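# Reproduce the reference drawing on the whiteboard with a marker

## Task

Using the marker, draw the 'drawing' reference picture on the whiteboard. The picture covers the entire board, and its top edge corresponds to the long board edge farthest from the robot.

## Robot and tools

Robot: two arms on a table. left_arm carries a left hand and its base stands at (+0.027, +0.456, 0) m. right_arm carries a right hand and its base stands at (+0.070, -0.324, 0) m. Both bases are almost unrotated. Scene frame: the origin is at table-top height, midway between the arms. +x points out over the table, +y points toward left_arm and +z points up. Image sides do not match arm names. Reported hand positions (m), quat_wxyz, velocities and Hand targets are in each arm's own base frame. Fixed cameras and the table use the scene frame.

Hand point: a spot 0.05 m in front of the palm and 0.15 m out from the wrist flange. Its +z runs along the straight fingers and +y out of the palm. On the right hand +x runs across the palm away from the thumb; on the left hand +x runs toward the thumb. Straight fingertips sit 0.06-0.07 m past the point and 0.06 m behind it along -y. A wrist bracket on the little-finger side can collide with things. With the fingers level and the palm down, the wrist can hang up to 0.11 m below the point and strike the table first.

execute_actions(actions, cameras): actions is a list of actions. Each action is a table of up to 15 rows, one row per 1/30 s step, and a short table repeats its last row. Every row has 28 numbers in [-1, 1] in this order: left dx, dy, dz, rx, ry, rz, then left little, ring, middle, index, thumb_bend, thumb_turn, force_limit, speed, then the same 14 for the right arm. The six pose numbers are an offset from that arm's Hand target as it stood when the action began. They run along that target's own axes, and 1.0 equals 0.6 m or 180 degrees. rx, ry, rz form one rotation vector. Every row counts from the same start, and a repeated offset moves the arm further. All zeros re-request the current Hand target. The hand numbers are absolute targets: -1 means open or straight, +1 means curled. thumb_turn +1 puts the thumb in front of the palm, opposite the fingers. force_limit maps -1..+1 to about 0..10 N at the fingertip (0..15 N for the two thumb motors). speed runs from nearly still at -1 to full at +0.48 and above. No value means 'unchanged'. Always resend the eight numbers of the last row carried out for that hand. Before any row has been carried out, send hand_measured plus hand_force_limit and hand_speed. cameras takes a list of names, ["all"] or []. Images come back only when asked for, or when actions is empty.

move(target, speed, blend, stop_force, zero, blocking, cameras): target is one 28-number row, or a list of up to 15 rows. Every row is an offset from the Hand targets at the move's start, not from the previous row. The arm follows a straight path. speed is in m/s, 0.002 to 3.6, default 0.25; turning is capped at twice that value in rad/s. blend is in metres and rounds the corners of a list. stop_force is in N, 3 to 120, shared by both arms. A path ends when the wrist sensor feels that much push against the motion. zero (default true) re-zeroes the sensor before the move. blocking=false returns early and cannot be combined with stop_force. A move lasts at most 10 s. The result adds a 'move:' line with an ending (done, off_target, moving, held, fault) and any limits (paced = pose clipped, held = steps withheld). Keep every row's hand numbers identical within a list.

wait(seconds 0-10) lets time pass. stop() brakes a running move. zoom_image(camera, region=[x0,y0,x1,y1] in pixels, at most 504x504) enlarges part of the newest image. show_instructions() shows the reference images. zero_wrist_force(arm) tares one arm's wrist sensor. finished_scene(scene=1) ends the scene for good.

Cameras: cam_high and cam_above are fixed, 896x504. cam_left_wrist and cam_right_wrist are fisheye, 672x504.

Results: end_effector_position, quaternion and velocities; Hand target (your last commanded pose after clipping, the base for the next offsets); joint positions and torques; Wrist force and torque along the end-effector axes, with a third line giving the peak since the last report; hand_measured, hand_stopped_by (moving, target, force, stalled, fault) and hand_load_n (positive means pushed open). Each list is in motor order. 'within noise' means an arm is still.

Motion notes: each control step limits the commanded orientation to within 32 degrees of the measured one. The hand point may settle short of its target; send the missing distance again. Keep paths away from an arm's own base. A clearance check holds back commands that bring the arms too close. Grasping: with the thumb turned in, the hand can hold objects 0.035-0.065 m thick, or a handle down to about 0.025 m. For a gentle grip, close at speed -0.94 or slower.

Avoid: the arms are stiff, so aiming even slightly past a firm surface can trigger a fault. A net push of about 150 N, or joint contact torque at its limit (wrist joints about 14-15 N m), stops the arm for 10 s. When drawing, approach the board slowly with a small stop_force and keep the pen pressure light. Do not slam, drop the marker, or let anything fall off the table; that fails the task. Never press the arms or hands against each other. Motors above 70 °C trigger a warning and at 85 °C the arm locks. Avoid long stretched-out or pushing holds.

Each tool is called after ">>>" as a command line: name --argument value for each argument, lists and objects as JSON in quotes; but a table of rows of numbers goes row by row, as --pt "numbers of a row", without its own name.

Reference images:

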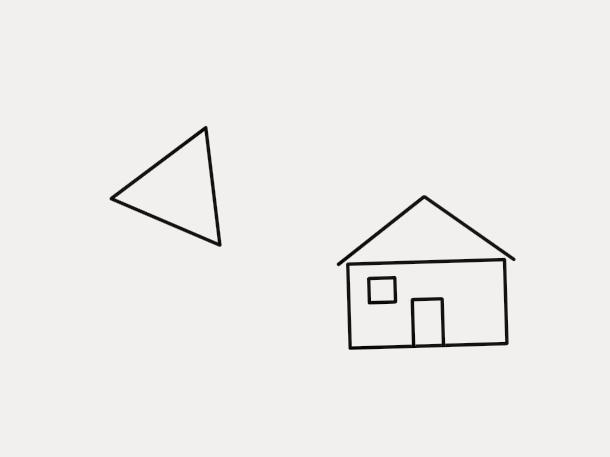

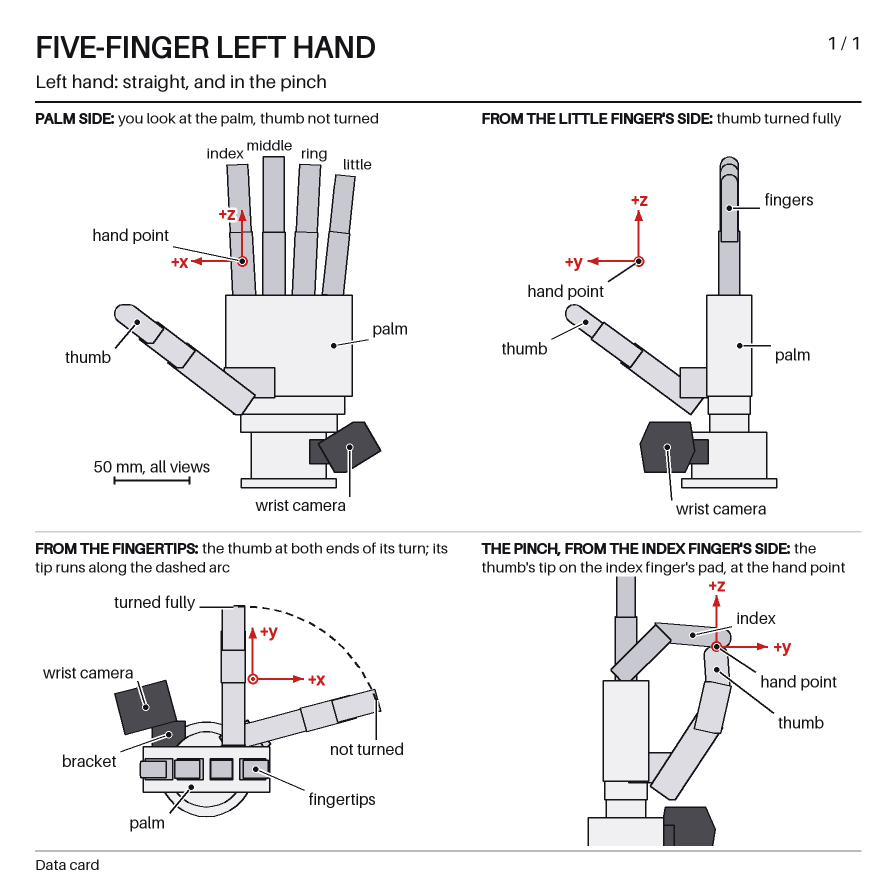

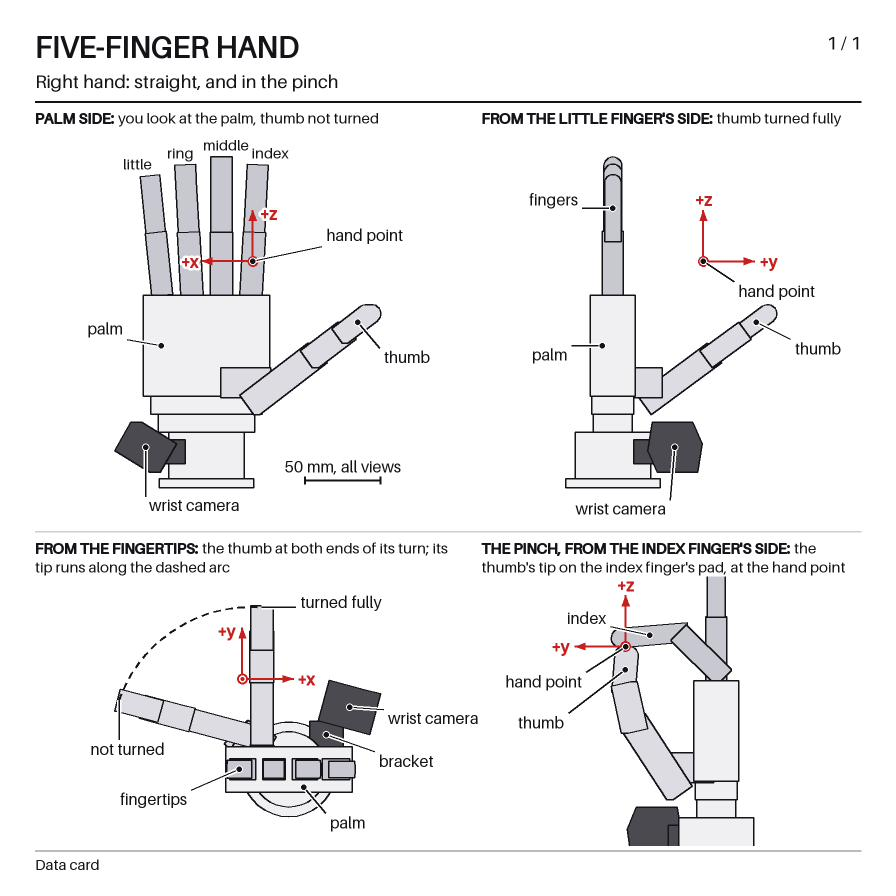

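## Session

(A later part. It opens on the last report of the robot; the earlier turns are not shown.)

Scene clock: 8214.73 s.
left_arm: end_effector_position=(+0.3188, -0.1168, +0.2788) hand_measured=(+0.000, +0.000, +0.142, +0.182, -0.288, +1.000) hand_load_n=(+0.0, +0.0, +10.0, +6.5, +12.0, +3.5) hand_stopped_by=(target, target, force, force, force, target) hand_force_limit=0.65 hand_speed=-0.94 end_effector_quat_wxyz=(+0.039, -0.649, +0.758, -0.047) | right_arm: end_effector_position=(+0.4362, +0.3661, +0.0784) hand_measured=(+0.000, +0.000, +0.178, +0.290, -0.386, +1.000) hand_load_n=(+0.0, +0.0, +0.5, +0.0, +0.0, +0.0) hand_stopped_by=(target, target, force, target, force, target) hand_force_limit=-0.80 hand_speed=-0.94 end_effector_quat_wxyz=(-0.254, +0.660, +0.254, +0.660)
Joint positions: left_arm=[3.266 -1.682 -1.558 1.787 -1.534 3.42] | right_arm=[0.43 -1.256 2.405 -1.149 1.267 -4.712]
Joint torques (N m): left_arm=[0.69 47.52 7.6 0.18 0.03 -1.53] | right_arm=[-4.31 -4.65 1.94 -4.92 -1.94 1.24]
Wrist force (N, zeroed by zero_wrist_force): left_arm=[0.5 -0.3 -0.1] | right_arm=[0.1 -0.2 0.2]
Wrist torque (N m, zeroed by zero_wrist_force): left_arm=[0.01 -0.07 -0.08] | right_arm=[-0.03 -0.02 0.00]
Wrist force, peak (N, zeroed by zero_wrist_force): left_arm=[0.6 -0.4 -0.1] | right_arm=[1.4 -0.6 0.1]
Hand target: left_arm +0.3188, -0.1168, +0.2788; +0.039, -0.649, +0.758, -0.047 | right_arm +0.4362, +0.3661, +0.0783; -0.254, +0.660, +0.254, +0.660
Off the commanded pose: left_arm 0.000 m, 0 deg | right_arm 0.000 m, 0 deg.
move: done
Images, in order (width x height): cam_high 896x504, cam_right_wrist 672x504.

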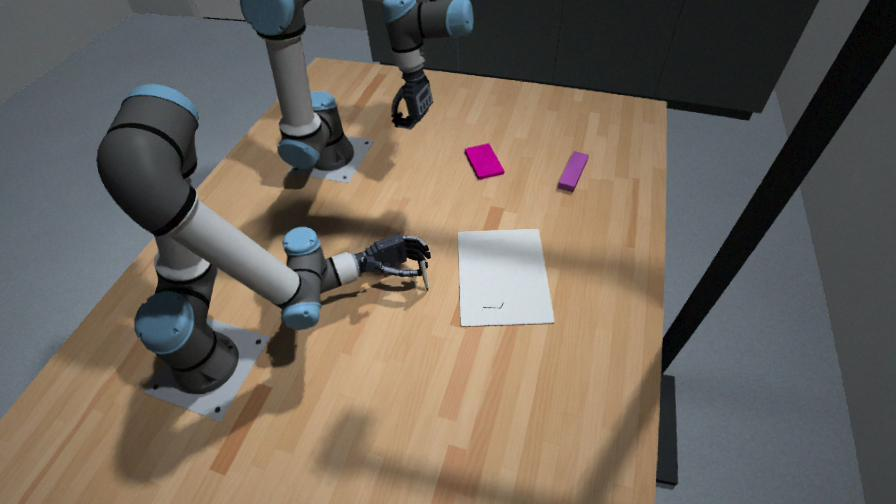

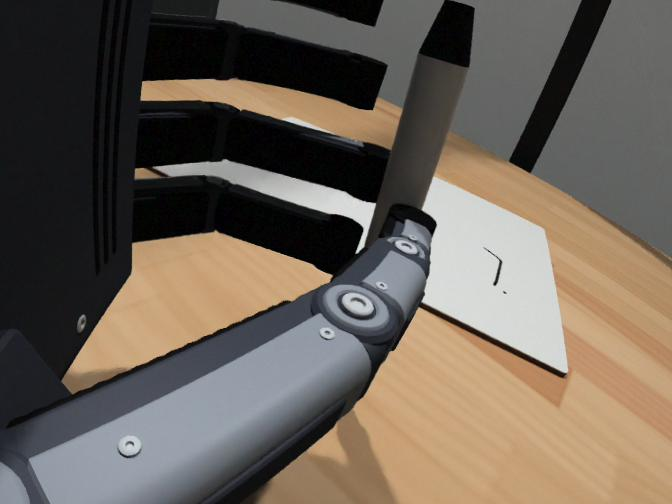

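>>> move --target '[0,0,0,0,0,0,0.0,0.0,0.31,0.35,0.04,1,0.65,-0.94,0,0,0,0,0,0,0.0,0.0,0.24,0.3,0.02,1,-0.75,-0.94]'

>>> move --target '[0,0,0,0,0,0,0.0,0.0,0.31,0.35,0.04,1,0.65,-0.94,-0.01,0.006,0.0017,0,0,0,0.0,0.0,0.24,0.3,0.02,1,-0.75,-0.94]' --speed 0.01 --cameras '["cam_right_wrist","cam_high"]'

>>> zoom_image --camera "cam_high" --region '[380, 230, 460, 310]'

Scene clock: 8228.07 s.
left_arm: end_effector_position=(+0.3188, -0.1168, +0.2788) hand_measured=(+0.000, +0.000, +0.142, +0.182, -0.288, +1.000) hand_load_n=(+0.0, +0.0, +10.0, +6.5, +12.0, +3.0) hand_stopped_by=(target, target, force, force, force, target) hand_force_limit=0.65 hand_speed=-0.94 end_effector_quat_wxyz=(+0.039, -0.649, +0.758, -0.047) | right_arm: end_effector_position=(+0.4362, +0.3661, +0.0783) hand_measured=(+0.000, +0.000, +0.188, +0.300, -0.386, +1.000) hand_load_n=(+0.0, +0.0, +1.5, +0.0, +1.5, +0.5) hand_stopped_by=(target, target, force, target, force, target) hand_force_limit=-0.75 hand_speed=-0.94 end_effector_quat_wxyz=(-0.254, +0.660, +0.254, +0.660)
Joint positions: left_arm=[3.266 -1.682 -1.558 1.787 -1.534 3.42] | right_arm=[0.43 -1.256 2.405 -1.149 1.267 -4.712]
Joint torques (N m): left_arm=[0.49 47.05 7.83 0.2 -0.08 -1.54] | right_arm=[-3.96 -5.18 3.58 -4.83 -1.94 1.48]
Wrist force (N, zeroed by zero_wrist_force): left_arm=[0.5 -0.4 -0.1] | right_arm=[0.1 -0.2 -0.1]
Wrist torque (N m, zeroed by zero_wrist_force): left_arm=[-0.01 -0.07 -0.08] | right_arm=[-0.03 -0.01 -0.01]
Wrist force, peak (N, zeroed by zero_wrist_force): left_arm=[0.6 -0.3 -0.3] | right_arm=[0.1 -0.5 0.3]
Hand target: left_arm +0.3188, -0.1168, +0.2788; +0.039, -0.649, +0.758, -0.047 | right_arm +0.4362, +0.3661, +0.0783; -0.254, +0.660, +0.254, +0.660
Off the commanded pose: left_arm 0.000 m, 0 deg | right_arm 0.000 m, 0 deg.
move: done

Scene clock: 8229.07 s.
left_arm: end_effector_position=(+0.3188, -0.1168, +0.2788) hand_measured=(+0.000, +0.000, +0.142, +0.182, -0.288, +1.000) hand_load_n=(+0.0, +0.0, +10.0, +6.5, +12.0, +3.5) hand_stopped_by=(target, target, force, force, force, target) hand_force_limit=0.65 hand_speed=-0.94 end_effector_quat_wxyz=(+0.039, -0.649, +0.758, -0.047) | right_arm: end_effector_position=(+0.4394, +0.3641, +0.0724) hand_measured=(+0.000, +0.000, +0.190, +0.300, -0.386, +1.000) hand_load_n=(+0.0, +0.0, +0.0, +0.0, +0.0, +0.0) hand_stopped_by=(target, target, force, target, force, target) hand_force_limit=-0.75 hand_speed=-0.94 end_effector_quat_wxyz=(-0.254, +0.660, +0.254, +0.660)
Joint positions: left_arm=[3.266 -1.682 -1.558 1.787 -1.534 3.42] | right_arm=[0.42 -1.236 2.405 -1.17 1.256 -4.712]
Joint torques (N m): left_arm=[0.61 47.37 7.52 0.21 -0.05 -1.61] | right_arm=[-6.65 -5.09 4.2 -5.19 -2.09 1.33]
Wrist force (N, zeroed by zero_wrist_force): left_arm=[0.3 -0.2 0.0] | right_arm=[0.0 -0.2 0.2]
Wrist torque (N m, zeroed by zero_wrist_force): left_arm=[0.01 -0.05 -0.10] | right_arm=[-0.03 -0.01 -0.01]
Wrist force, peak (N, zeroed by zero_wrist_force): left_arm=[0.6 -0.4 0.2] | right_arm=[1.4 -0.2 0.0]
Hand target: left_arm +0.3188, -0.1168, +0.2788; +0.039, -0.649, +0.758, -0.047 | right_arm +0.4394, +0.3641, +0.0723; -0.254, +0.660, +0.254, +0.660
Off the commanded pose: left_arm 0.000 m, 0 deg | right_arm 0.000 m, 0 deg.
move: done
Images, in order (width x height): cam_high 896x504, cam_right_wrist 672x504.

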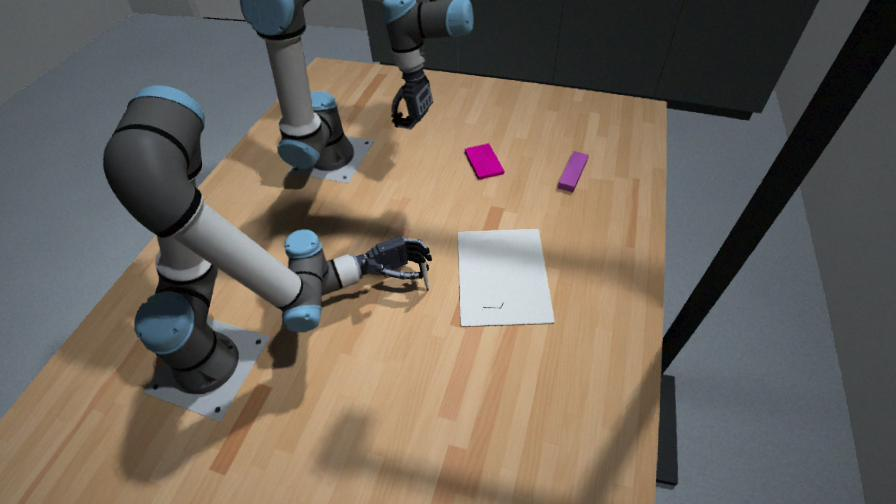

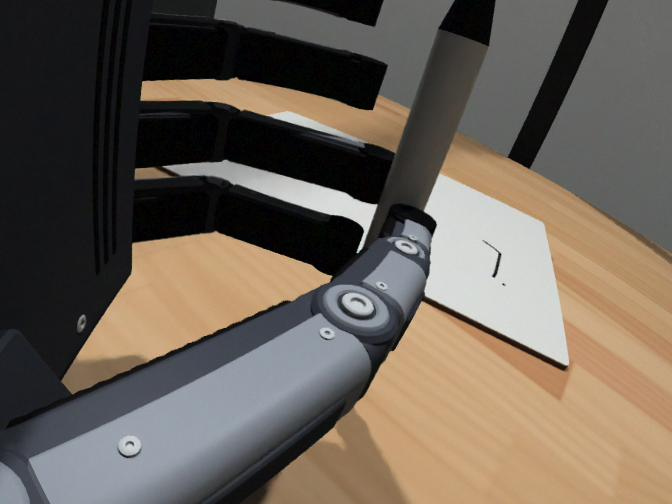

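Scaled by 6.300.

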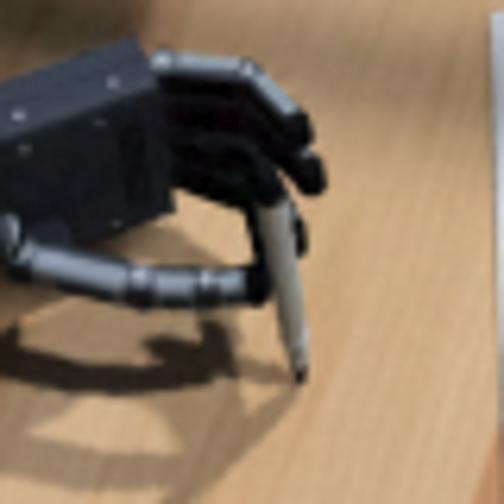

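>>> move --target '[0,0,0,0,0,0,0.0,0.0,0.31,0.35,0.04,1,0.65,-0.94,0,0,0,0,0,0,0.0,0.0,0.26,0.31,0.02,1,-0.75,-0.94]'

>>> move --target '[0,0,0,0,0,0,0.0,0.0,0.31,0.35,0.04,1,0.65,-0.94,-0.01,0.001,0,0,0,0,0.0,0.0,0.26,0.31,0.02,1,-0.75,-0.94]' --speed 0.01

>>> move --target '[0,0,0,0,0,0,0.0,0.0,0.31,0.35,0.04,1,0.65,-0.94,0,0,0,0,0,0,0.0,0.0,0.28,0.32,0.02,1,-0.75,-0.94]'

>>> move --target '[0,0,0,0,0,0,0.0,0.0,0.31,0.35,0.04,1,0.65,-0.94,-0.01,0.001,0,0,0,0,0.0,0.0,0.28,0.32,0.02,1,-0.75,-0.94]' --speed 0.01 --cameras '["cam_right_wrist","cam_high"]'

>>> zoom_image --camera "cam_high" --region '[380, 230, 460, 310]'

Scene clock: 8251.17 s.
left_arm: end_effector_position=(+0.3188, -0.1168, +0.2788) hand_measured=(+0.000, +0.000, +0.142, +0.182, -0.288, +1.000) hand_load_n=(+0.0, +0.0, +10.0, +6.5, +12.0, +3.5) hand_stopped_by=(target, target, force, force, force, target) hand_force_limit=0.65 hand_speed=-0.94 end_effector_quat_wxyz=(+0.039, -0.649, +0.758, -0.047) | right_arm: end_effector_position=(+0.4394, +0.3641, +0.0723) hand_measured=(+0.000, +0.000, +0.200, +0.310, -0.386, +1.000) hand_load_n=(+0.5, +0.0, +1.5, +0.0, +1.5, +0.5) hand_stopped_by=(target, target, force, target, force, target) hand_force_limit=-0.75 hand_speed=-0.94 end_effector_quat_wxyz=(-0.254, +0.660, +0.254, +0.660)
Joint positions: left_arm=[3.266 -1.682 -1.558 1.787 -1.534 3.42] | right_arm=[0.419 -1.236 2.405 -1.17 1.256 -4.712]
Joint torques (N m): left_arm=[0.75 47.46 7.65 0.12 -0.17 -1.6] | right_arm=[-6.01 -5.6 3.72 -4.81 -2.08 1.84]
Wrist force (N, zeroed by zero_wrist_force): left_arm=[0.4 -0.2 0.1] | right_arm=[0.0 -0.3 0.1]
Wrist torque (N m, zeroed by zero_wrist_force): left_arm=[0.01 -0.06 -0.09] | right_arm=[-0.04 0.00 -0.02]
Wrist force, peak (N, zeroed by zero_wrist_force): left_arm=[0.5 -0.6 -0.1] | right_arm=[0.1 -0.5 0.1]
Hand target: left_arm +0.3188, -0.1168, +0.2788; +0.039, -0.649, +0.758, -0.047 | right_arm +0.4394, +0.3641, +0.0723; -0.254, +0.660, +0.254, +0.660
Off the commanded pose: left_arm 0.000 m, 0 deg | right_arm 0.000 m, 0 deg.
move: done

Scene clock: 8252.07 s.
left_arm: end_effector_position=(+0.3188, -0.1168, +0.2788) hand_measured=(+0.000, +0.000, +0.142, +0.182, -0.288, +1.000) hand_load_n=(+0.0, +0.0, +10.0, +6.5, +12.0, +3.5) hand_stopped_by=(target, target, force, force, force, target) hand_force_limit=0.65 hand_speed=-0.94 end_effector_quat_wxyz=(+0.039, -0.649, +0.758, -0.047) | right_arm: end_effector_position=(+0.4398, +0.3636, +0.0664) hand_measured=(+0.000, +0.000, +0.200, +0.310, -0.386, +1.000) hand_load_n=(+0.0, +0.0, +0.0, +0.0, +0.0, +0.0) hand_stopped_by=(target, target, force, target, force, target) hand_force_limit=-0.75 hand_speed=-0.94 end_effector_quat_wxyz=(-0.254, +0.660, +0.254, +0.660)
Joint positions: left_arm=[3.266 -1.682 -1.558 1.787 -1.534 3.42] | right_arm=[0.418 -1.216 2.407 -1.191 1.254 -4.712]
Joint torques (N m): left_arm=[0.57 47.4 7.41 0.04 -0.07 -1.57] | right_arm=[-6.47 -5.03 3.38 -5.23 -2.14 1.03]
Wrist force (N, zeroed by zero_wrist_force): left_arm=[0.5 -0.1 0.0] | right_arm=[0.0 -0.2 -0.2]
Wrist torque (N m, zeroed by zero_wrist_force): left_arm=[0.03 -0.07 -0.09] | right_arm=[0.00 0.01 -0.02]
Wrist force, peak (N, zeroed by zero_wrist_force): left_arm=[0.7 -0.2 -0.1] | right_arm=[1.3 -0.2 0.1]
Hand target: left_arm +0.3188, -0.1168, +0.2788; +0.039, -0.649, +0.758, -0.047 | right_arm +0.4398, +0.3636, +0.0663; -0.254, +0.660, +0.254, +0.660
Off the commanded pose: left_arm 0.000 m, 0 deg | right_arm 0.000 m, 0 deg.
move: done

Scene clock: 8252.80 s.
left_arm: end_effector_position=(+0.3188, -0.1168, +0.2788) hand_measured=(+0.000, +0.000, +0.142, +0.182, -0.288, +1.000) hand_load_n=(+0.5, +0.0, +10.0, +6.5, +12.0, +3.5) hand_stopped_by=(target, target, force, force, force, target) hand_force_limit=0.65 hand_speed=-0.94 end_effector_quat_wxyz=(+0.039, -0.649, +0.758, -0.047) | right_arm: end_effector_position=(+0.4398, +0.3636, +0.0663) hand_measured=(+0.000, +0.000, +0.280, +0.320, -0.386, +1.000) hand_load_n=(+0.0, +0.0, +0.5, +0.0, +0.0, +0.0) hand_stopped_by=(target, target, target, target, force, target) hand_force_limit=-0.75 hand_speed=-0.94 end_effector_quat_wxyz=(-0.254, +0.660, +0.254, +0.660)
Joint positions: left_arm=[3.266 -1.682 -1.558 1.787 -1.534 3.42] | right_arm=[0.418 -1.216 2.407 -1.192 1.254 -4.712]
Joint torques (N m): left_arm=[0.28 47.27 7.63 0.16 -0.11 -1.57] | right_arm=[-5.74 -6.34 4.14 -5.01 -2.12 1.3]
Wrist force (N, zeroed by zero_wrist_force): left_arm=[0.5 -0.1 -0.1] | right_arm=[0.2 -0.4 0.2]
Wrist torque (N m, zeroed by zero_wrist_force): left_arm=[0.04 -0.09 -0.08] | right_arm=[-0.05 -0.03 0.00]
Wrist force, peak (N, zeroed by zero_wrist_force): left_arm=[0.6 -0.3 0.1] | right_arm=[0.0 -0.5 0.1]
Hand target: left_arm +0.3188, -0.1168, +0.2788; +0.039, -0.649, +0.758, -0.047 | right_arm +0.4398, +0.3636, +0.0663; -0.254, +0.660, +0.254, +0.660
Off the commanded pose: left_arm 0.000 m, 0 deg | right_arm 0.000 m, 0 deg.
move: done

Scene clock: 8253.70 s.
left_arm: end_effector_position=(+0.3188, -0.1168, +0.2788) hand_measured=(+0.000, +0.000, +0.142, +0.182, -0.288, +1.000) hand_load_n=(+0.0, +0.0, +10.0, +6.5, +12.0, +3.0) hand_stopped_by=(target, target, force, force, force, target) hand_force_limit=0.65 hand_speed=-0.94 end_effector_quat_wxyz=(+0.039, -0.649, +0.758, -0.047) | right_arm: end_effector_position=(+0.4402, +0.3632, +0.0604) hand_measured=(+0.000, +0.000, +0.280, +0.320, -0.386, +1.000) hand_load_n=(+0.0, +0.0, +0.0, +0.0, +0.0, +0.0) hand_stopped_by=(target, target, target, target, force, target) hand_force_limit=-0.75 hand_speed=-0.94 end_effector_quat_wxyz=(-0.254, +0.660, +0.254, +0.660)
Joint positions: left_arm=[3.266 -1.682 -1.558 1.787 -1.534 3.42] | right_arm=[0.416 -1.197 2.409 -1.213 1.252 -4.712]
Joint torques (N m): left_arm=[0.4 47.64 7.78 0.09 -0.17 -1.54] | right_arm=[-6.53 -5.93 4.25 -4.98 -1.99 0.68]
Wrist force (N, zeroed by zero_wrist_force): left_arm=[0.5 -0.2 -0.1] | right_arm=[0.1 -0.2 0.2]
Wrist torque (N m, zeroed by zero_wrist_force): left_arm=[0.02 -0.09 -0.08] | right_arm=[-0.02 -0.01 -0.01]
Wrist force, peak (N, zeroed by zero_wrist_force): left_arm=[0.5 -0.3 0.1] | right_arm=[0.1 -0.4 0.3]
Hand target: left_arm +0.3188, -0.1168, +0.2788; +0.039, -0.649, +0.758, -0.047 | right_arm +0.4402, +0.3632, +0.0603; -0.254, +0.660, +0.254, +0.660
Off the commanded pose: left_arm 0.000 m, 0 deg | right_arm 0.000 m, 0 deg.
move: done
Images, in order (width x height): cam_high 896x504, cam_right_wrist 672x504.

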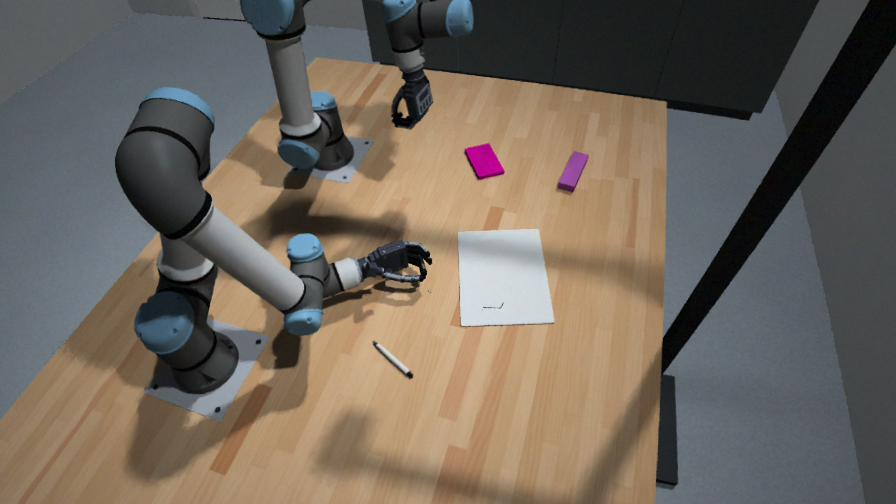

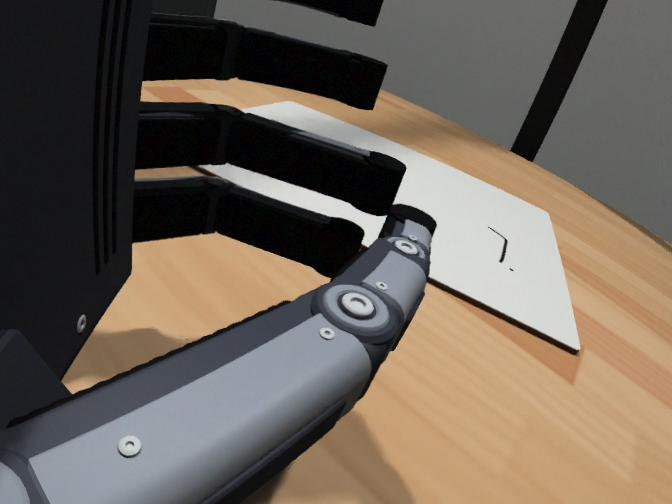

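Scaled by 6.300.

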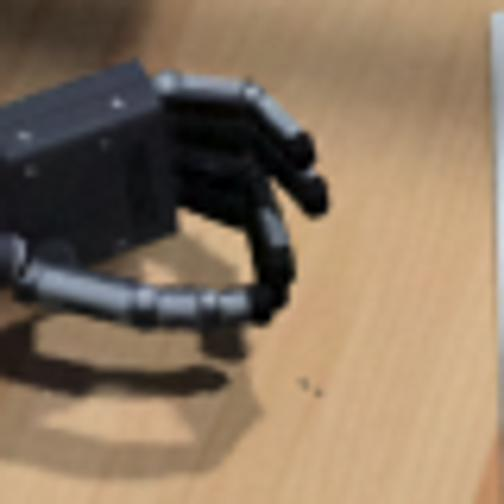

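>>> zoom_image --camera "cam_high" --region '[350, 320, 440, 400]'

Scaled by 5.600.

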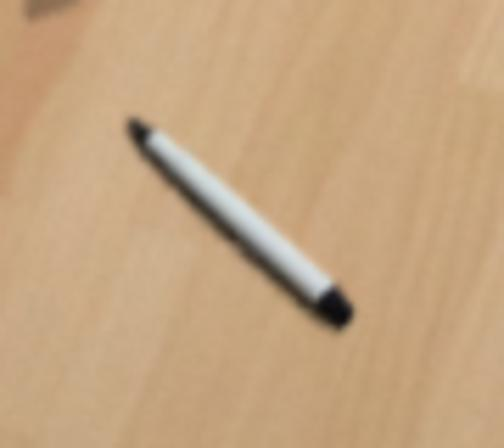

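>>> move --target '[0,0,0,0,0,0,0.0,0.0,0.31,0.35,0.04,1,0.65,-0.94,0.1667,0,0,0,0,0,0.0,0.0,0.0,0.0,-0.5,1,-0.4,-0.5]' --speed 0.1

>>> move --target '[0,0,0,0,0,0,0.0,0.0,0.31,0.35,0.04,1,0.65,-0.94,0,0.2365,-0.2803,0.0057,-0.1763,0.4679,0.0,0.0,0.0,0.0,-0.5,1,-0.4,-0.5]' --speed 0.12 --cameras '["all"]'

Scene clock: 8296.53 s.
left_arm: end_effector_position=(+0.3188, -0.1168, +0.2788) hand_measured=(+0.000, +0.000, +0.142, +0.182, -0.288, +1.000) hand_load_n=(+0.0, +0.0, +10.0, +6.5, +12.0, +3.5) hand_stopped_by=(target, target, force, force, force, target) hand_force_limit=0.65 hand_speed=-0.94 end_effector_quat_wxyz=(+0.039, -0.649, +0.758, -0.047) | right_arm: end_effector_position=(+0.4402, +0.3632, +0.1603) hand_measured=(+0.000, +0.000, +0.000, +0.000, -0.500, +1.000) hand_load_n=(+0.0, +0.0, +0.0, +0.0, +0.0, +0.0) hand_stopped_by=(target, target, target, target, target, target) hand_force_limit=-0.40 hand_speed=-0.50 end_effector_quat_wxyz=(-0.254, +0.660, +0.254, +0.660)
Joint positions: left_arm=[3.266 -1.682 -1.558 1.787 -1.534 3.42] | right_arm=[0.416 -1.489 2.342 -0.853 1.252 -4.712]
Joint torques (N m): left_arm=[0.21 47.33 7.44 0.11 -0.2 -1.53] | right_arm=[-3.36 -34.83 -27.21 1.42 -1.96 -1.3]
Wrist force (N, zeroed by zero_wrist_force): left_arm=[0.2 -0.3 0.1] | right_arm=[0.1 -0.1 0.0]
Wrist torque (N m, zeroed by zero_wrist_force): left_arm=[-0.01 -0.03 -0.10] | right_arm=[-0.01 0.00 -0.05]
Wrist force, peak (N, zeroed by zero_wrist_force): left_arm=[0.6 -0.5 -0.1] | right_arm=[-1.2 -0.2 0.2]
Hand target: left_arm +0.3188, -0.1168, +0.2788; +0.039, -0.649, +0.758, -0.047 | right_arm +0.4402, +0.3632, +0.1604; -0.254, +0.660, +0.254, +0.660
Off the commanded pose: left_arm 0.000 m, 0 deg | right_arm 0.000 m, 0 deg.
move: done

Scene clock: 8303.63 s.
left_arm: end_effector_position=(+0.3188, -0.1168, +0.2788) hand_measured=(+0.000, +0.000, +0.142, +0.182, -0.288, +1.000) hand_load_n=(+0.0, +0.0, +10.0, +6.5, +12.0, +3.5) hand_stopped_by=(target, target, force, force, force, target) hand_force_limit=0.65 hand_speed=-0.94 end_effector_quat_wxyz=(+0.039, -0.649, +0.758, -0.047) | right_arm: end_effector_position=(+0.4104, +0.1452, +0.1603) hand_measured=(+0.000, +0.000, +0.000, +0.000, -0.500, +1.000) hand_load_n=(+0.0, +0.0, +0.0, +0.0, +0.0, +0.0) hand_stopped_by=(target, target, target, target, target, target) hand_force_limit=-0.40 hand_speed=-0.50 end_effector_quat_wxyz=(-0.558, +0.797, -0.189, +0.132)
Joint positions: left_arm=[3.266 -1.682 -1.558 1.787 -1.534 3.42] | right_arm=[-0.569 -1.215 2.033 1.033 0.363 -5.01]
Joint torques (N m): left_arm=[0.12 47.19 7.6 0.17 -0.29 -1.55] | right_arm=[-5.96 -6.62 -23.72 6.32 0.89 -1.48]
Wrist force (N, zeroed by zero_wrist_force): left_arm=[0.2 -0.3 -0.1] | right_arm=[0.6 -1.6 -1.9]
Wrist torque (N m, zeroed by zero_wrist_force): left_arm=[0.01 -0.03 -0.10] | right_arm=[0.10 -0.19 -0.06]
Wrist force, peak (N, zeroed by zero_wrist_force): left_arm=[0.5 -0.6 -0.1] | right_arm=[1.0 -1.7 -2.0]
Hand target: left_arm +0.3188, -0.1168, +0.2788; +0.039, -0.649, +0.758, -0.047 | right_arm +0.4104, +0.1452, +0.1603; -0.558, +0.797, -0.189, +0.132
Off the commanded pose: left_arm 0.000 m, 0 deg | right_arm 0.000 m, 0 deg.
move: done

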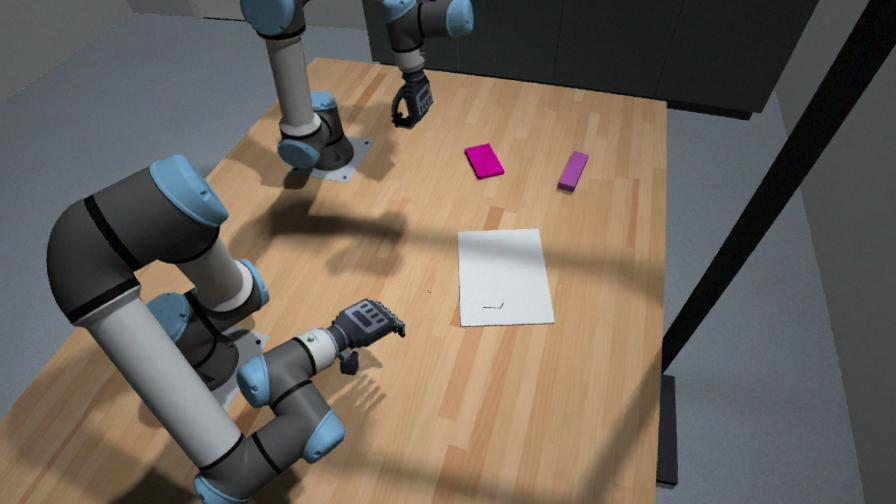

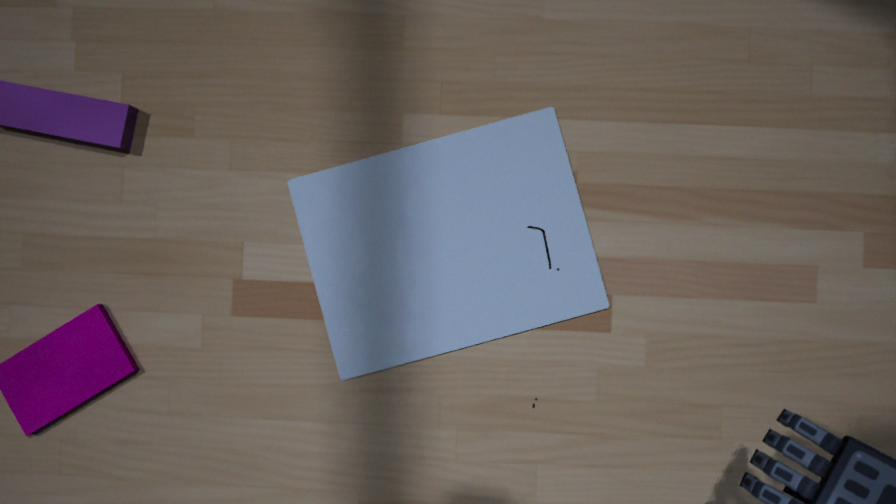

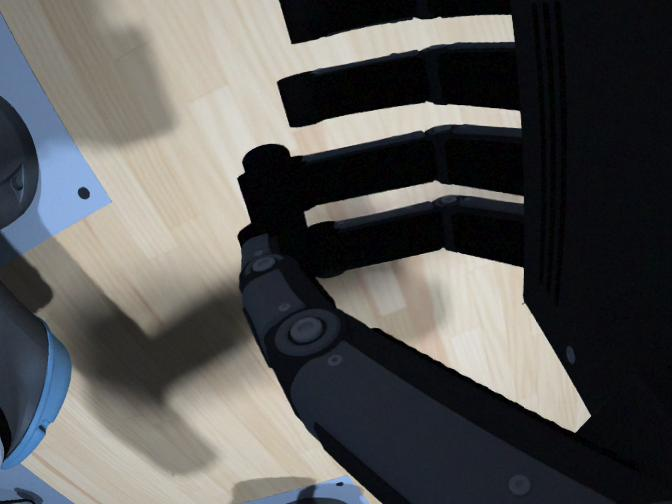

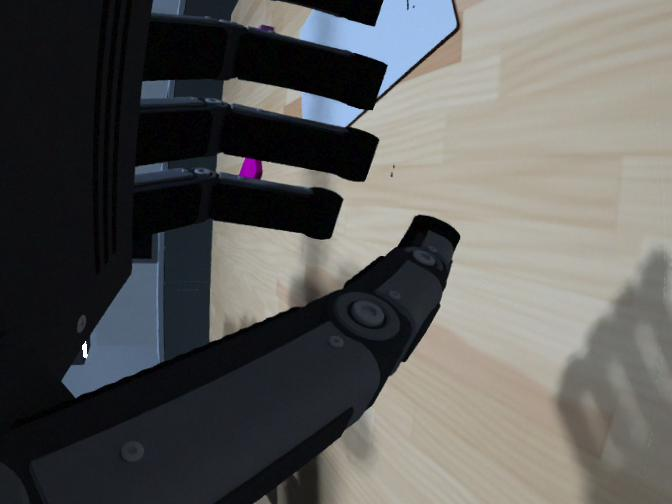

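>>> zoom_image --camera "cam_high" --region '[320, 280, 560, 500]'

>>> zoom_image --camera "cam_high" --region '[60, 200, 360, 500]'

Scaled by 2.100.

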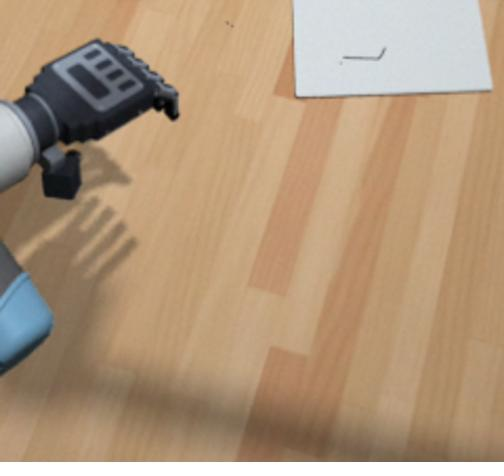

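Scaled by 1.680.

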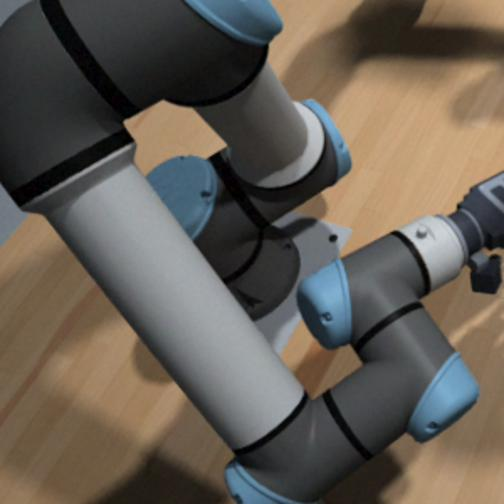

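>>> move --target '[0,0,0,0,0,0,0.0,0.0,0.31,0.35,0.04,1,0.65,-0.94,-0.05,-0.35,-0.05,0,0,0,0.0,0.0,0.0,0.0,-0.5,1,-0.4,-0.5]' --speed 0.15 --cameras '["all"]'

Scene clock: 8320.63 s.
left_arm: end_effector_position=(+0.3188, -0.1168, +0.2788) hand_measured=(+0.000, +0.000, +0.142, +0.182, -0.288, +1.000) hand_load_n=(+0.0, +0.0, +10.0, +6.5, +12.0, +3.5) hand_stopped_by=(target, target, force, force, force, target) hand_force_limit=0.65 hand_speed=-0.94 end_effector_quat_wxyz=(+0.039, -0.649, +0.758, -0.047) | right_arm: end_effector_position=(+0.4031, +0.1975, +0.3679) hand_measured=(+0.000, +0.000, +0.000, +0.000, -0.500, +1.000) hand_load_n=(+0.0, +0.0, +0.0, +0.0, +0.0, +0.0) hand_stopped_by=(target, target, target, target, target, target) hand_force_limit=-0.40 hand_speed=-0.50 end_effector_quat_wxyz=(-0.558, +0.797, -0.189, +0.132)
Joint positions: left_arm=[3.266 -1.682 -1.558 1.787 -1.534 3.42] | right_arm=[-0.434 -1.524 1.7 1.31 0.35 -4.623]
Joint torques (N m): left_arm=[-0.03 47.35 7.55 0.2 -0.34 -1.57] | right_arm=[7.57 -38.36 -31.75 6.36 1.18 1.66]
Wrist force (N, zeroed by zero_wrist_force): left_arm=[0.4 0.0 0.0] | right_arm=[0.9 -1.9 -1.9]
Wrist torque (N m, zeroed by zero_wrist_force): left_arm=[0.04 -0.05 -0.10] | right_arm=[0.05 -0.24 -0.26]
Wrist force, peak (N, zeroed by zero_wrist_force): left_arm=[0.6 0.0 -0.3] | right_arm=[0.6 -2.9 -2.0]
Hand target: left_arm +0.3188, -0.1168, +0.2788; +0.039, -0.649, +0.758, -0.047 | right_arm +0.4031, +0.1975, +0.3679; -0.558, +0.797, -0.189, +0.132
Off the commanded pose: left_arm 0.000 m, 0 deg | right_arm 0.000 m, 0 deg.
move: done

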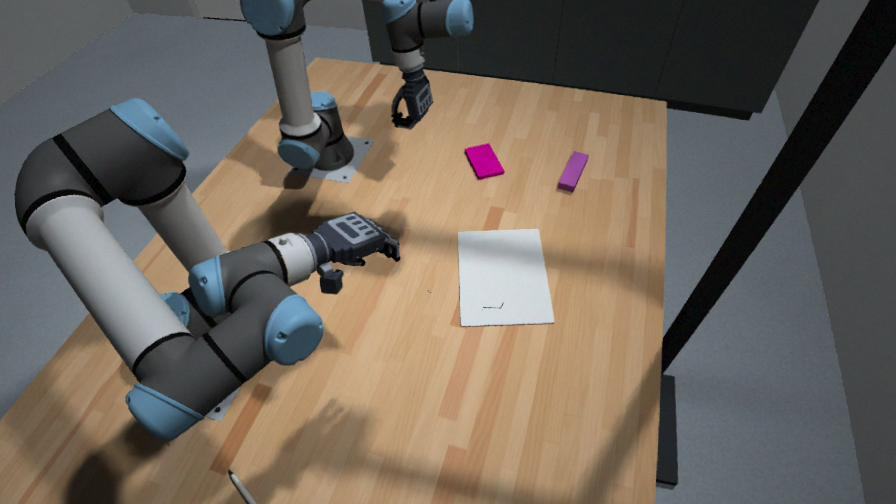

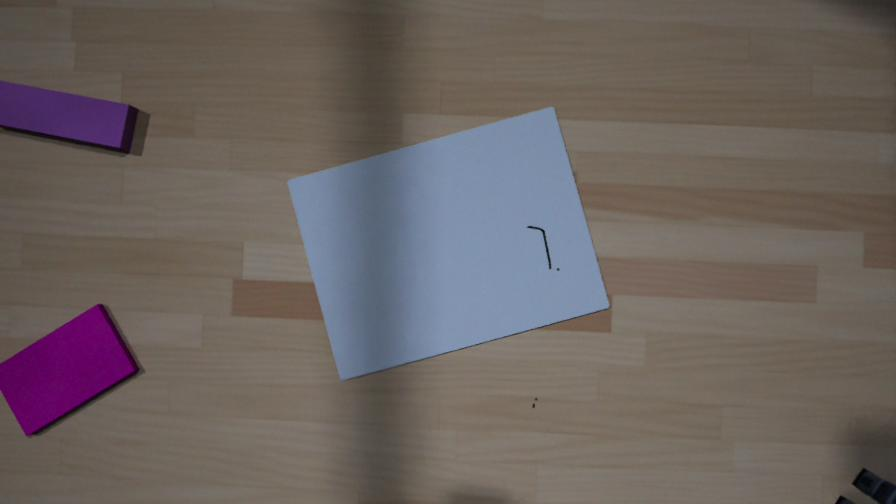

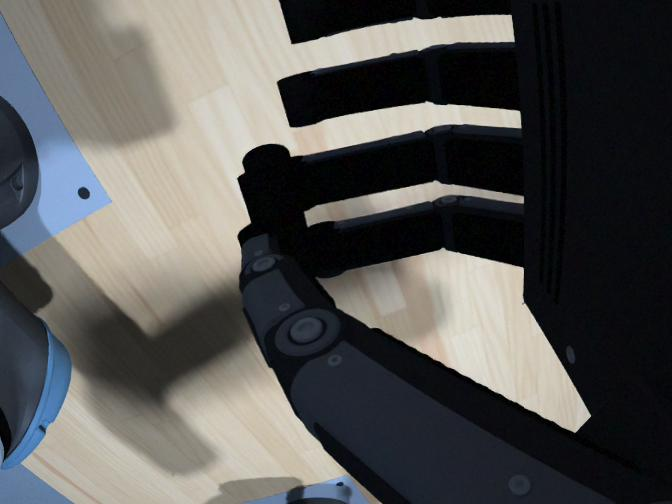

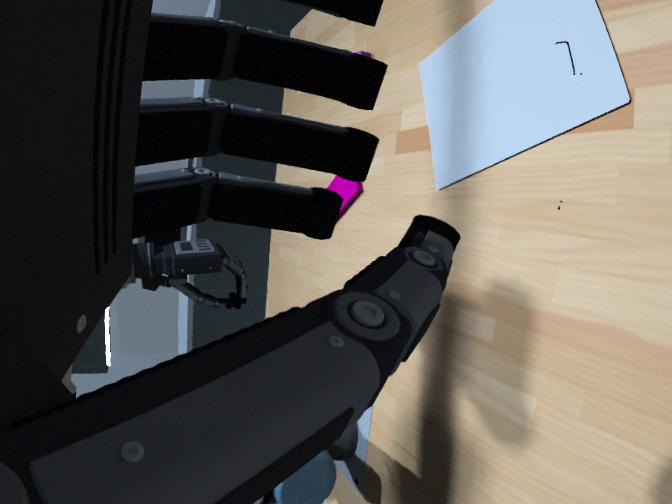

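>>> move --target '[0,0,0,0,0,0,0.0,0.0,0.31,0.35,0.04,1,0.65,-0.94,0.0363,0.52,-0.6102,0,-0.0188,-0.0068,0.0,0.0,0.0,0.0,-0.5,1,-0.4,-0.5]' --speed 0.12 --cameras '["all"]'

Scene clock: 8377.80 s.
left_arm: end_effector_position=(+0.3188, -0.1168, +0.2788) hand_measured=(+0.000, +0.000, +0.142, +0.182, -0.288, +1.000) hand_load_n=(+0.0, +0.0, +10.0, +6.5, +12.0, +3.0) hand_stopped_by=(target, target, force, force, force, target) hand_force_limit=0.65 hand_speed=-0.94 end_effector_quat_wxyz=(+0.039, -0.649, +0.758, -0.047) | right_arm: end_effector_position=(+0.2206, -0.2150, +0.1998) hand_measured=(+0.000, +0.000, +0.000, +0.000, -0.500, +1.000) hand_load_n=(+0.0, +0.0, +0.0, +0.0, +0.0, +0.0) hand_stopped_by=(target, target, target, target, target, target) hand_force_limit=-0.40 hand_speed=-0.50 end_effector_quat_wxyz=(-0.562, +0.803, -0.163, +0.115)
Joint positions: left_arm=[3.266 -1.682 -1.558 1.787 -1.534 3.42] | right_arm=[-1.497 -1.069 1.884 1.938 1.126 -6.109]
Joint torques (N m): left_arm=[-0.65 47.56 7.88 0.19 -0.43 -1.57] | right_arm=[-7.21 -9.98 -25.08 6.03 1.54 -1.7]
Wrist force (N, zeroed by zero_wrist_force): left_arm=[0.3 -0.1 -0.1] | right_arm=[0.6 -1.5 -1.6]
Wrist torque (N m, zeroed by zero_wrist_force): left_arm=[0.03 -0.04 -0.11] | right_arm=[0.08 -0.22 -0.06]
Wrist force, peak (N, zeroed by zero_wrist_force): left_arm=[0.5 -0.5 0.1] | right_arm=[1.0 -3.3 -2.8]
Hand target: left_arm +0.3188, -0.1168, +0.2788; +0.039, -0.649, +0.758, -0.047 | right_arm +0.2206, -0.2151, +0.1998; -0.562, +0.803, -0.163, +0.115
Off the commanded pose: left_arm 0.000 m, 0 deg | right_arm 0.000 m, 0 deg.
move: done

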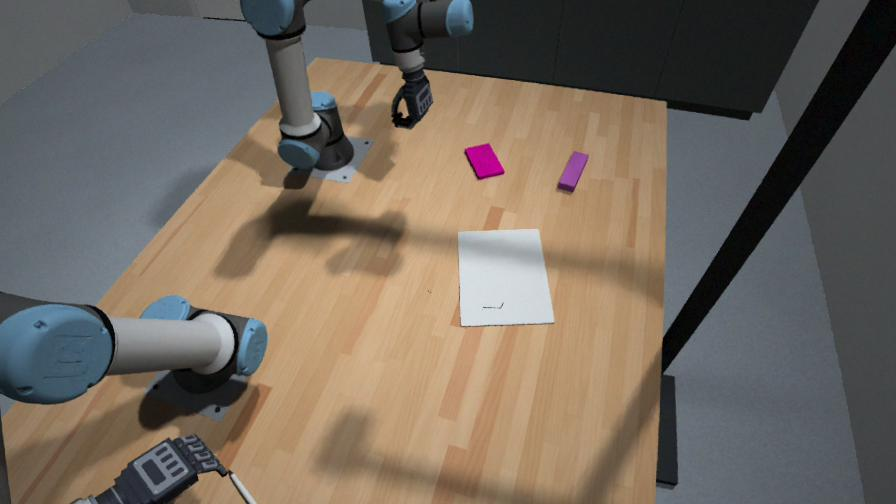

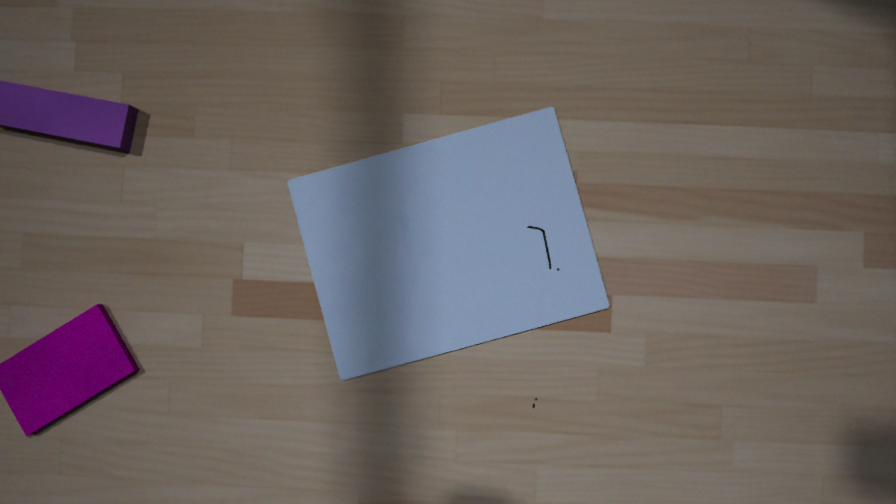

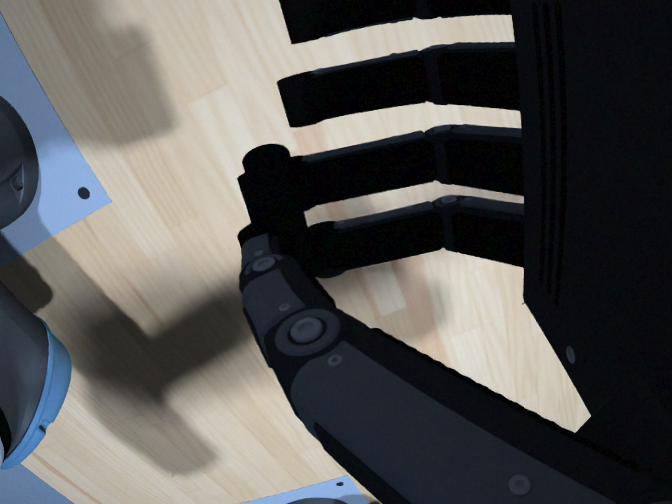

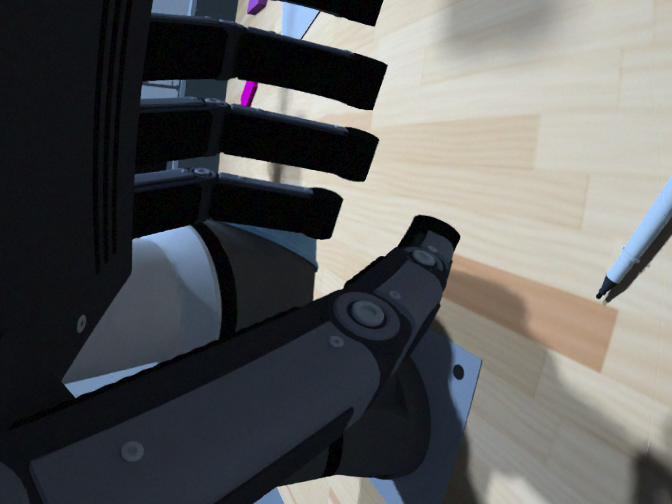

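>>> move --target '[0,0,0,0,0,0,0.0,0.0,0.31,0.35,0.04,1,0.65,-0.94,-0.01,0.1566,0.057,0,0.0313,0.0114,0.0,0.0,0.0,0.0,-0.5,1,-0.4,-0.5]' --speed 0.08 --cameras '["cam_right_wrist","cam_high"]'

Scene clock: 8395.00 s.
left_arm: end_effector_position=(+0.3188, -0.1168, +0.2788) hand_measured=(+0.000, +0.000, +0.142, +0.182, -0.288, +1.000) hand_load_n=(+0.0, +0.0, +10.0, +6.5, +12.0, +3.0) hand_stopped_by=(target, target, force, force, force, target) hand_force_limit=0.65 hand_speed=-0.94 end_effector_quat_wxyz=(+0.039, -0.649, +0.758, -0.047) | right_arm: end_effector_position=(+0.2151, -0.2127, +0.0999) hand_measured=(+0.000, +0.000, +0.000, +0.000, -0.500, +1.000) hand_load_n=(+0.0, +0.0, +0.0, +0.0, +0.0, +0.0) hand_stopped_by=(target, target, target, target, target, target) hand_force_limit=-0.40 hand_speed=-0.50 end_effector_quat_wxyz=(-0.555, +0.793, -0.205, +0.144)
Joint positions: left_arm=[3.266 -1.682 -1.558 1.787 -1.534 3.42] | right_arm=[-1.56 -0.893 1.962 1.677 1.087 -6.091]
Joint torques (N m): left_arm=[-0.18 48.07 7.56 0.16 -0.44 -1.62] | right_arm=[-6.3 -13.41 4.55 -0.79 -2.45 1.2]
Wrist force (N, zeroed by zero_wrist_force): left_arm=[0.2 -0.3 -0.2] | right_arm=[0.6 -1.6 -1.9]
Wrist torque (N m, zeroed by zero_wrist_force): left_arm=[0.01 -0.04 -0.10] | right_arm=[0.09 -0.19 -0.08]
Wrist force, peak (N, zeroed by zero_wrist_force): left_arm=[0.5 -0.5 -0.2] | right_arm=[1.1 -2.4 -2.3]
Hand target: left_arm +0.3188, -0.1168, +0.2788; +0.039, -0.649, +0.758, -0.047 | right_arm +0.2151, -0.2127, +0.0998; -0.555, +0.793, -0.205, +0.144
Off the commanded pose: left_arm 0.000 m, 0 deg | right_arm 0.000 m, 0 deg.
move: done
Images, in order (width x height): cam_high 896x504, cam_right_wrist 672x504.

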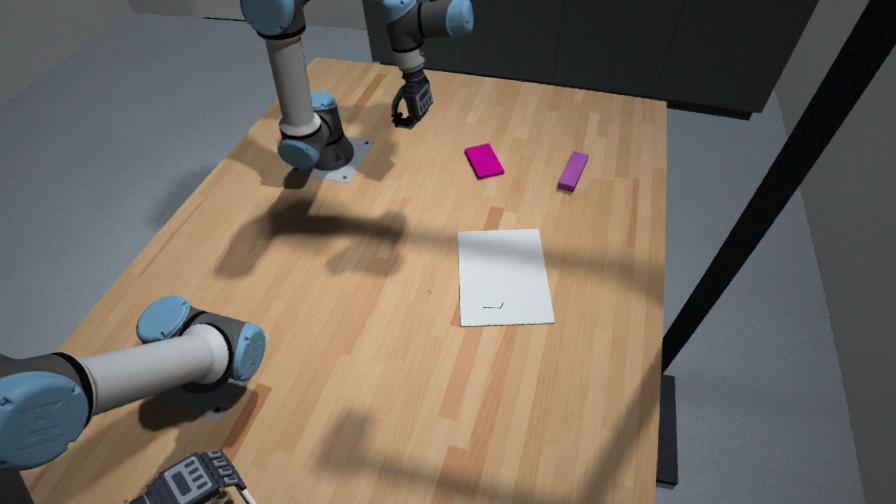

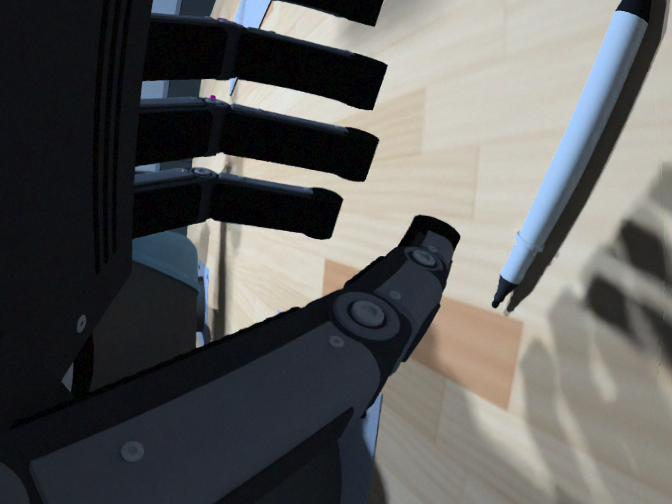

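>>> move --target '[0,0,0,0,0,0,0.0,0.0,0.31,0.35,0.04,1,0.65,-0.94,0.0167,0.0603,0.0292,0,0.0078,0.0029,0.0,0.0,0.0,0.0,-0.5,1,-0.4,-0.5]' --speed 0.06 --cameras '["cam_right_wrist"]'

Scene clock: 8417.13 s.
left_arm: end_effector_position=(+0.3188, -0.1168, +0.2788) hand_measured=(+0.000, +0.000, +0.142, +0.182, -0.288, +1.000) hand_load_n=(+0.0, +0.0, +10.0, +6.5, +12.0, +3.5) hand_stopped_by=(target, target, force, force, force, target) hand_force_limit=0.65 hand_speed=-0.94 end_effector_quat_wxyz=(+0.039, -0.649, +0.758, -0.047) | right_arm: end_effector_position=(+0.2258, -0.2140, +0.0599) hand_measured=(+0.000, +0.000, +0.000, +0.000, -0.500, +1.000) hand_load_n=(+0.0, +0.0, +0.0, +0.0, +0.0, +0.0) hand_stopped_by=(target, target, target, target, target, target) hand_force_limit=-0.40 hand_speed=-0.50 end_effector_quat_wxyz=(-0.554, +0.790, -0.216, +0.151)
Joint positions: left_arm=[3.266 -1.682 -1.558 1.787 -1.534 3.42] | right_arm=[-1.547 -0.801 1.948 1.59 1.051 -6.073]
Joint torques (N m): left_arm=[-0.57 47.3 7.95 0.16 -0.49 -1.56] | right_arm=[3.32 -13.43 -15.56 -0.91 -2.34 1.7]
Wrist force (N, zeroed by zero_wrist_force): left_arm=[0.2 -0.4 0.0] | right_arm=[0.4 -1.7 -1.9]
Wrist torque (N m, zeroed by zero_wrist_force): left_arm=[-0.02 -0.03 -0.10] | right_arm=[0.09 -0.16 -0.32]
Wrist force, peak (N, zeroed by zero_wrist_force): left_arm=[0.6 -0.3 -0.1] | right_arm=[0.6 -1.9 -2.1]
Hand target: left_arm +0.3188, -0.1168, +0.2788; +0.039, -0.649, +0.758, -0.047 | right_arm +0.2258, -0.2140, +0.0598; -0.554, +0.790, -0.216, +0.151
Off the commanded pose: left_arm 0.000 m, 0 deg | right_arm 0.000 m, 0 deg.
move: done
Images, in order (width x height): cam_right_wrist 672x504.

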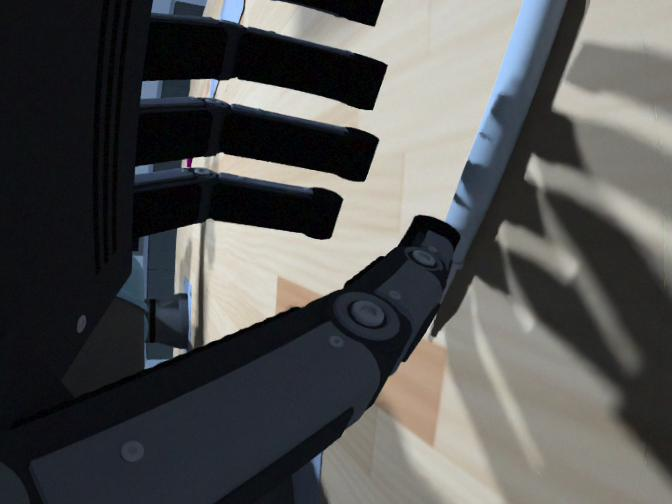

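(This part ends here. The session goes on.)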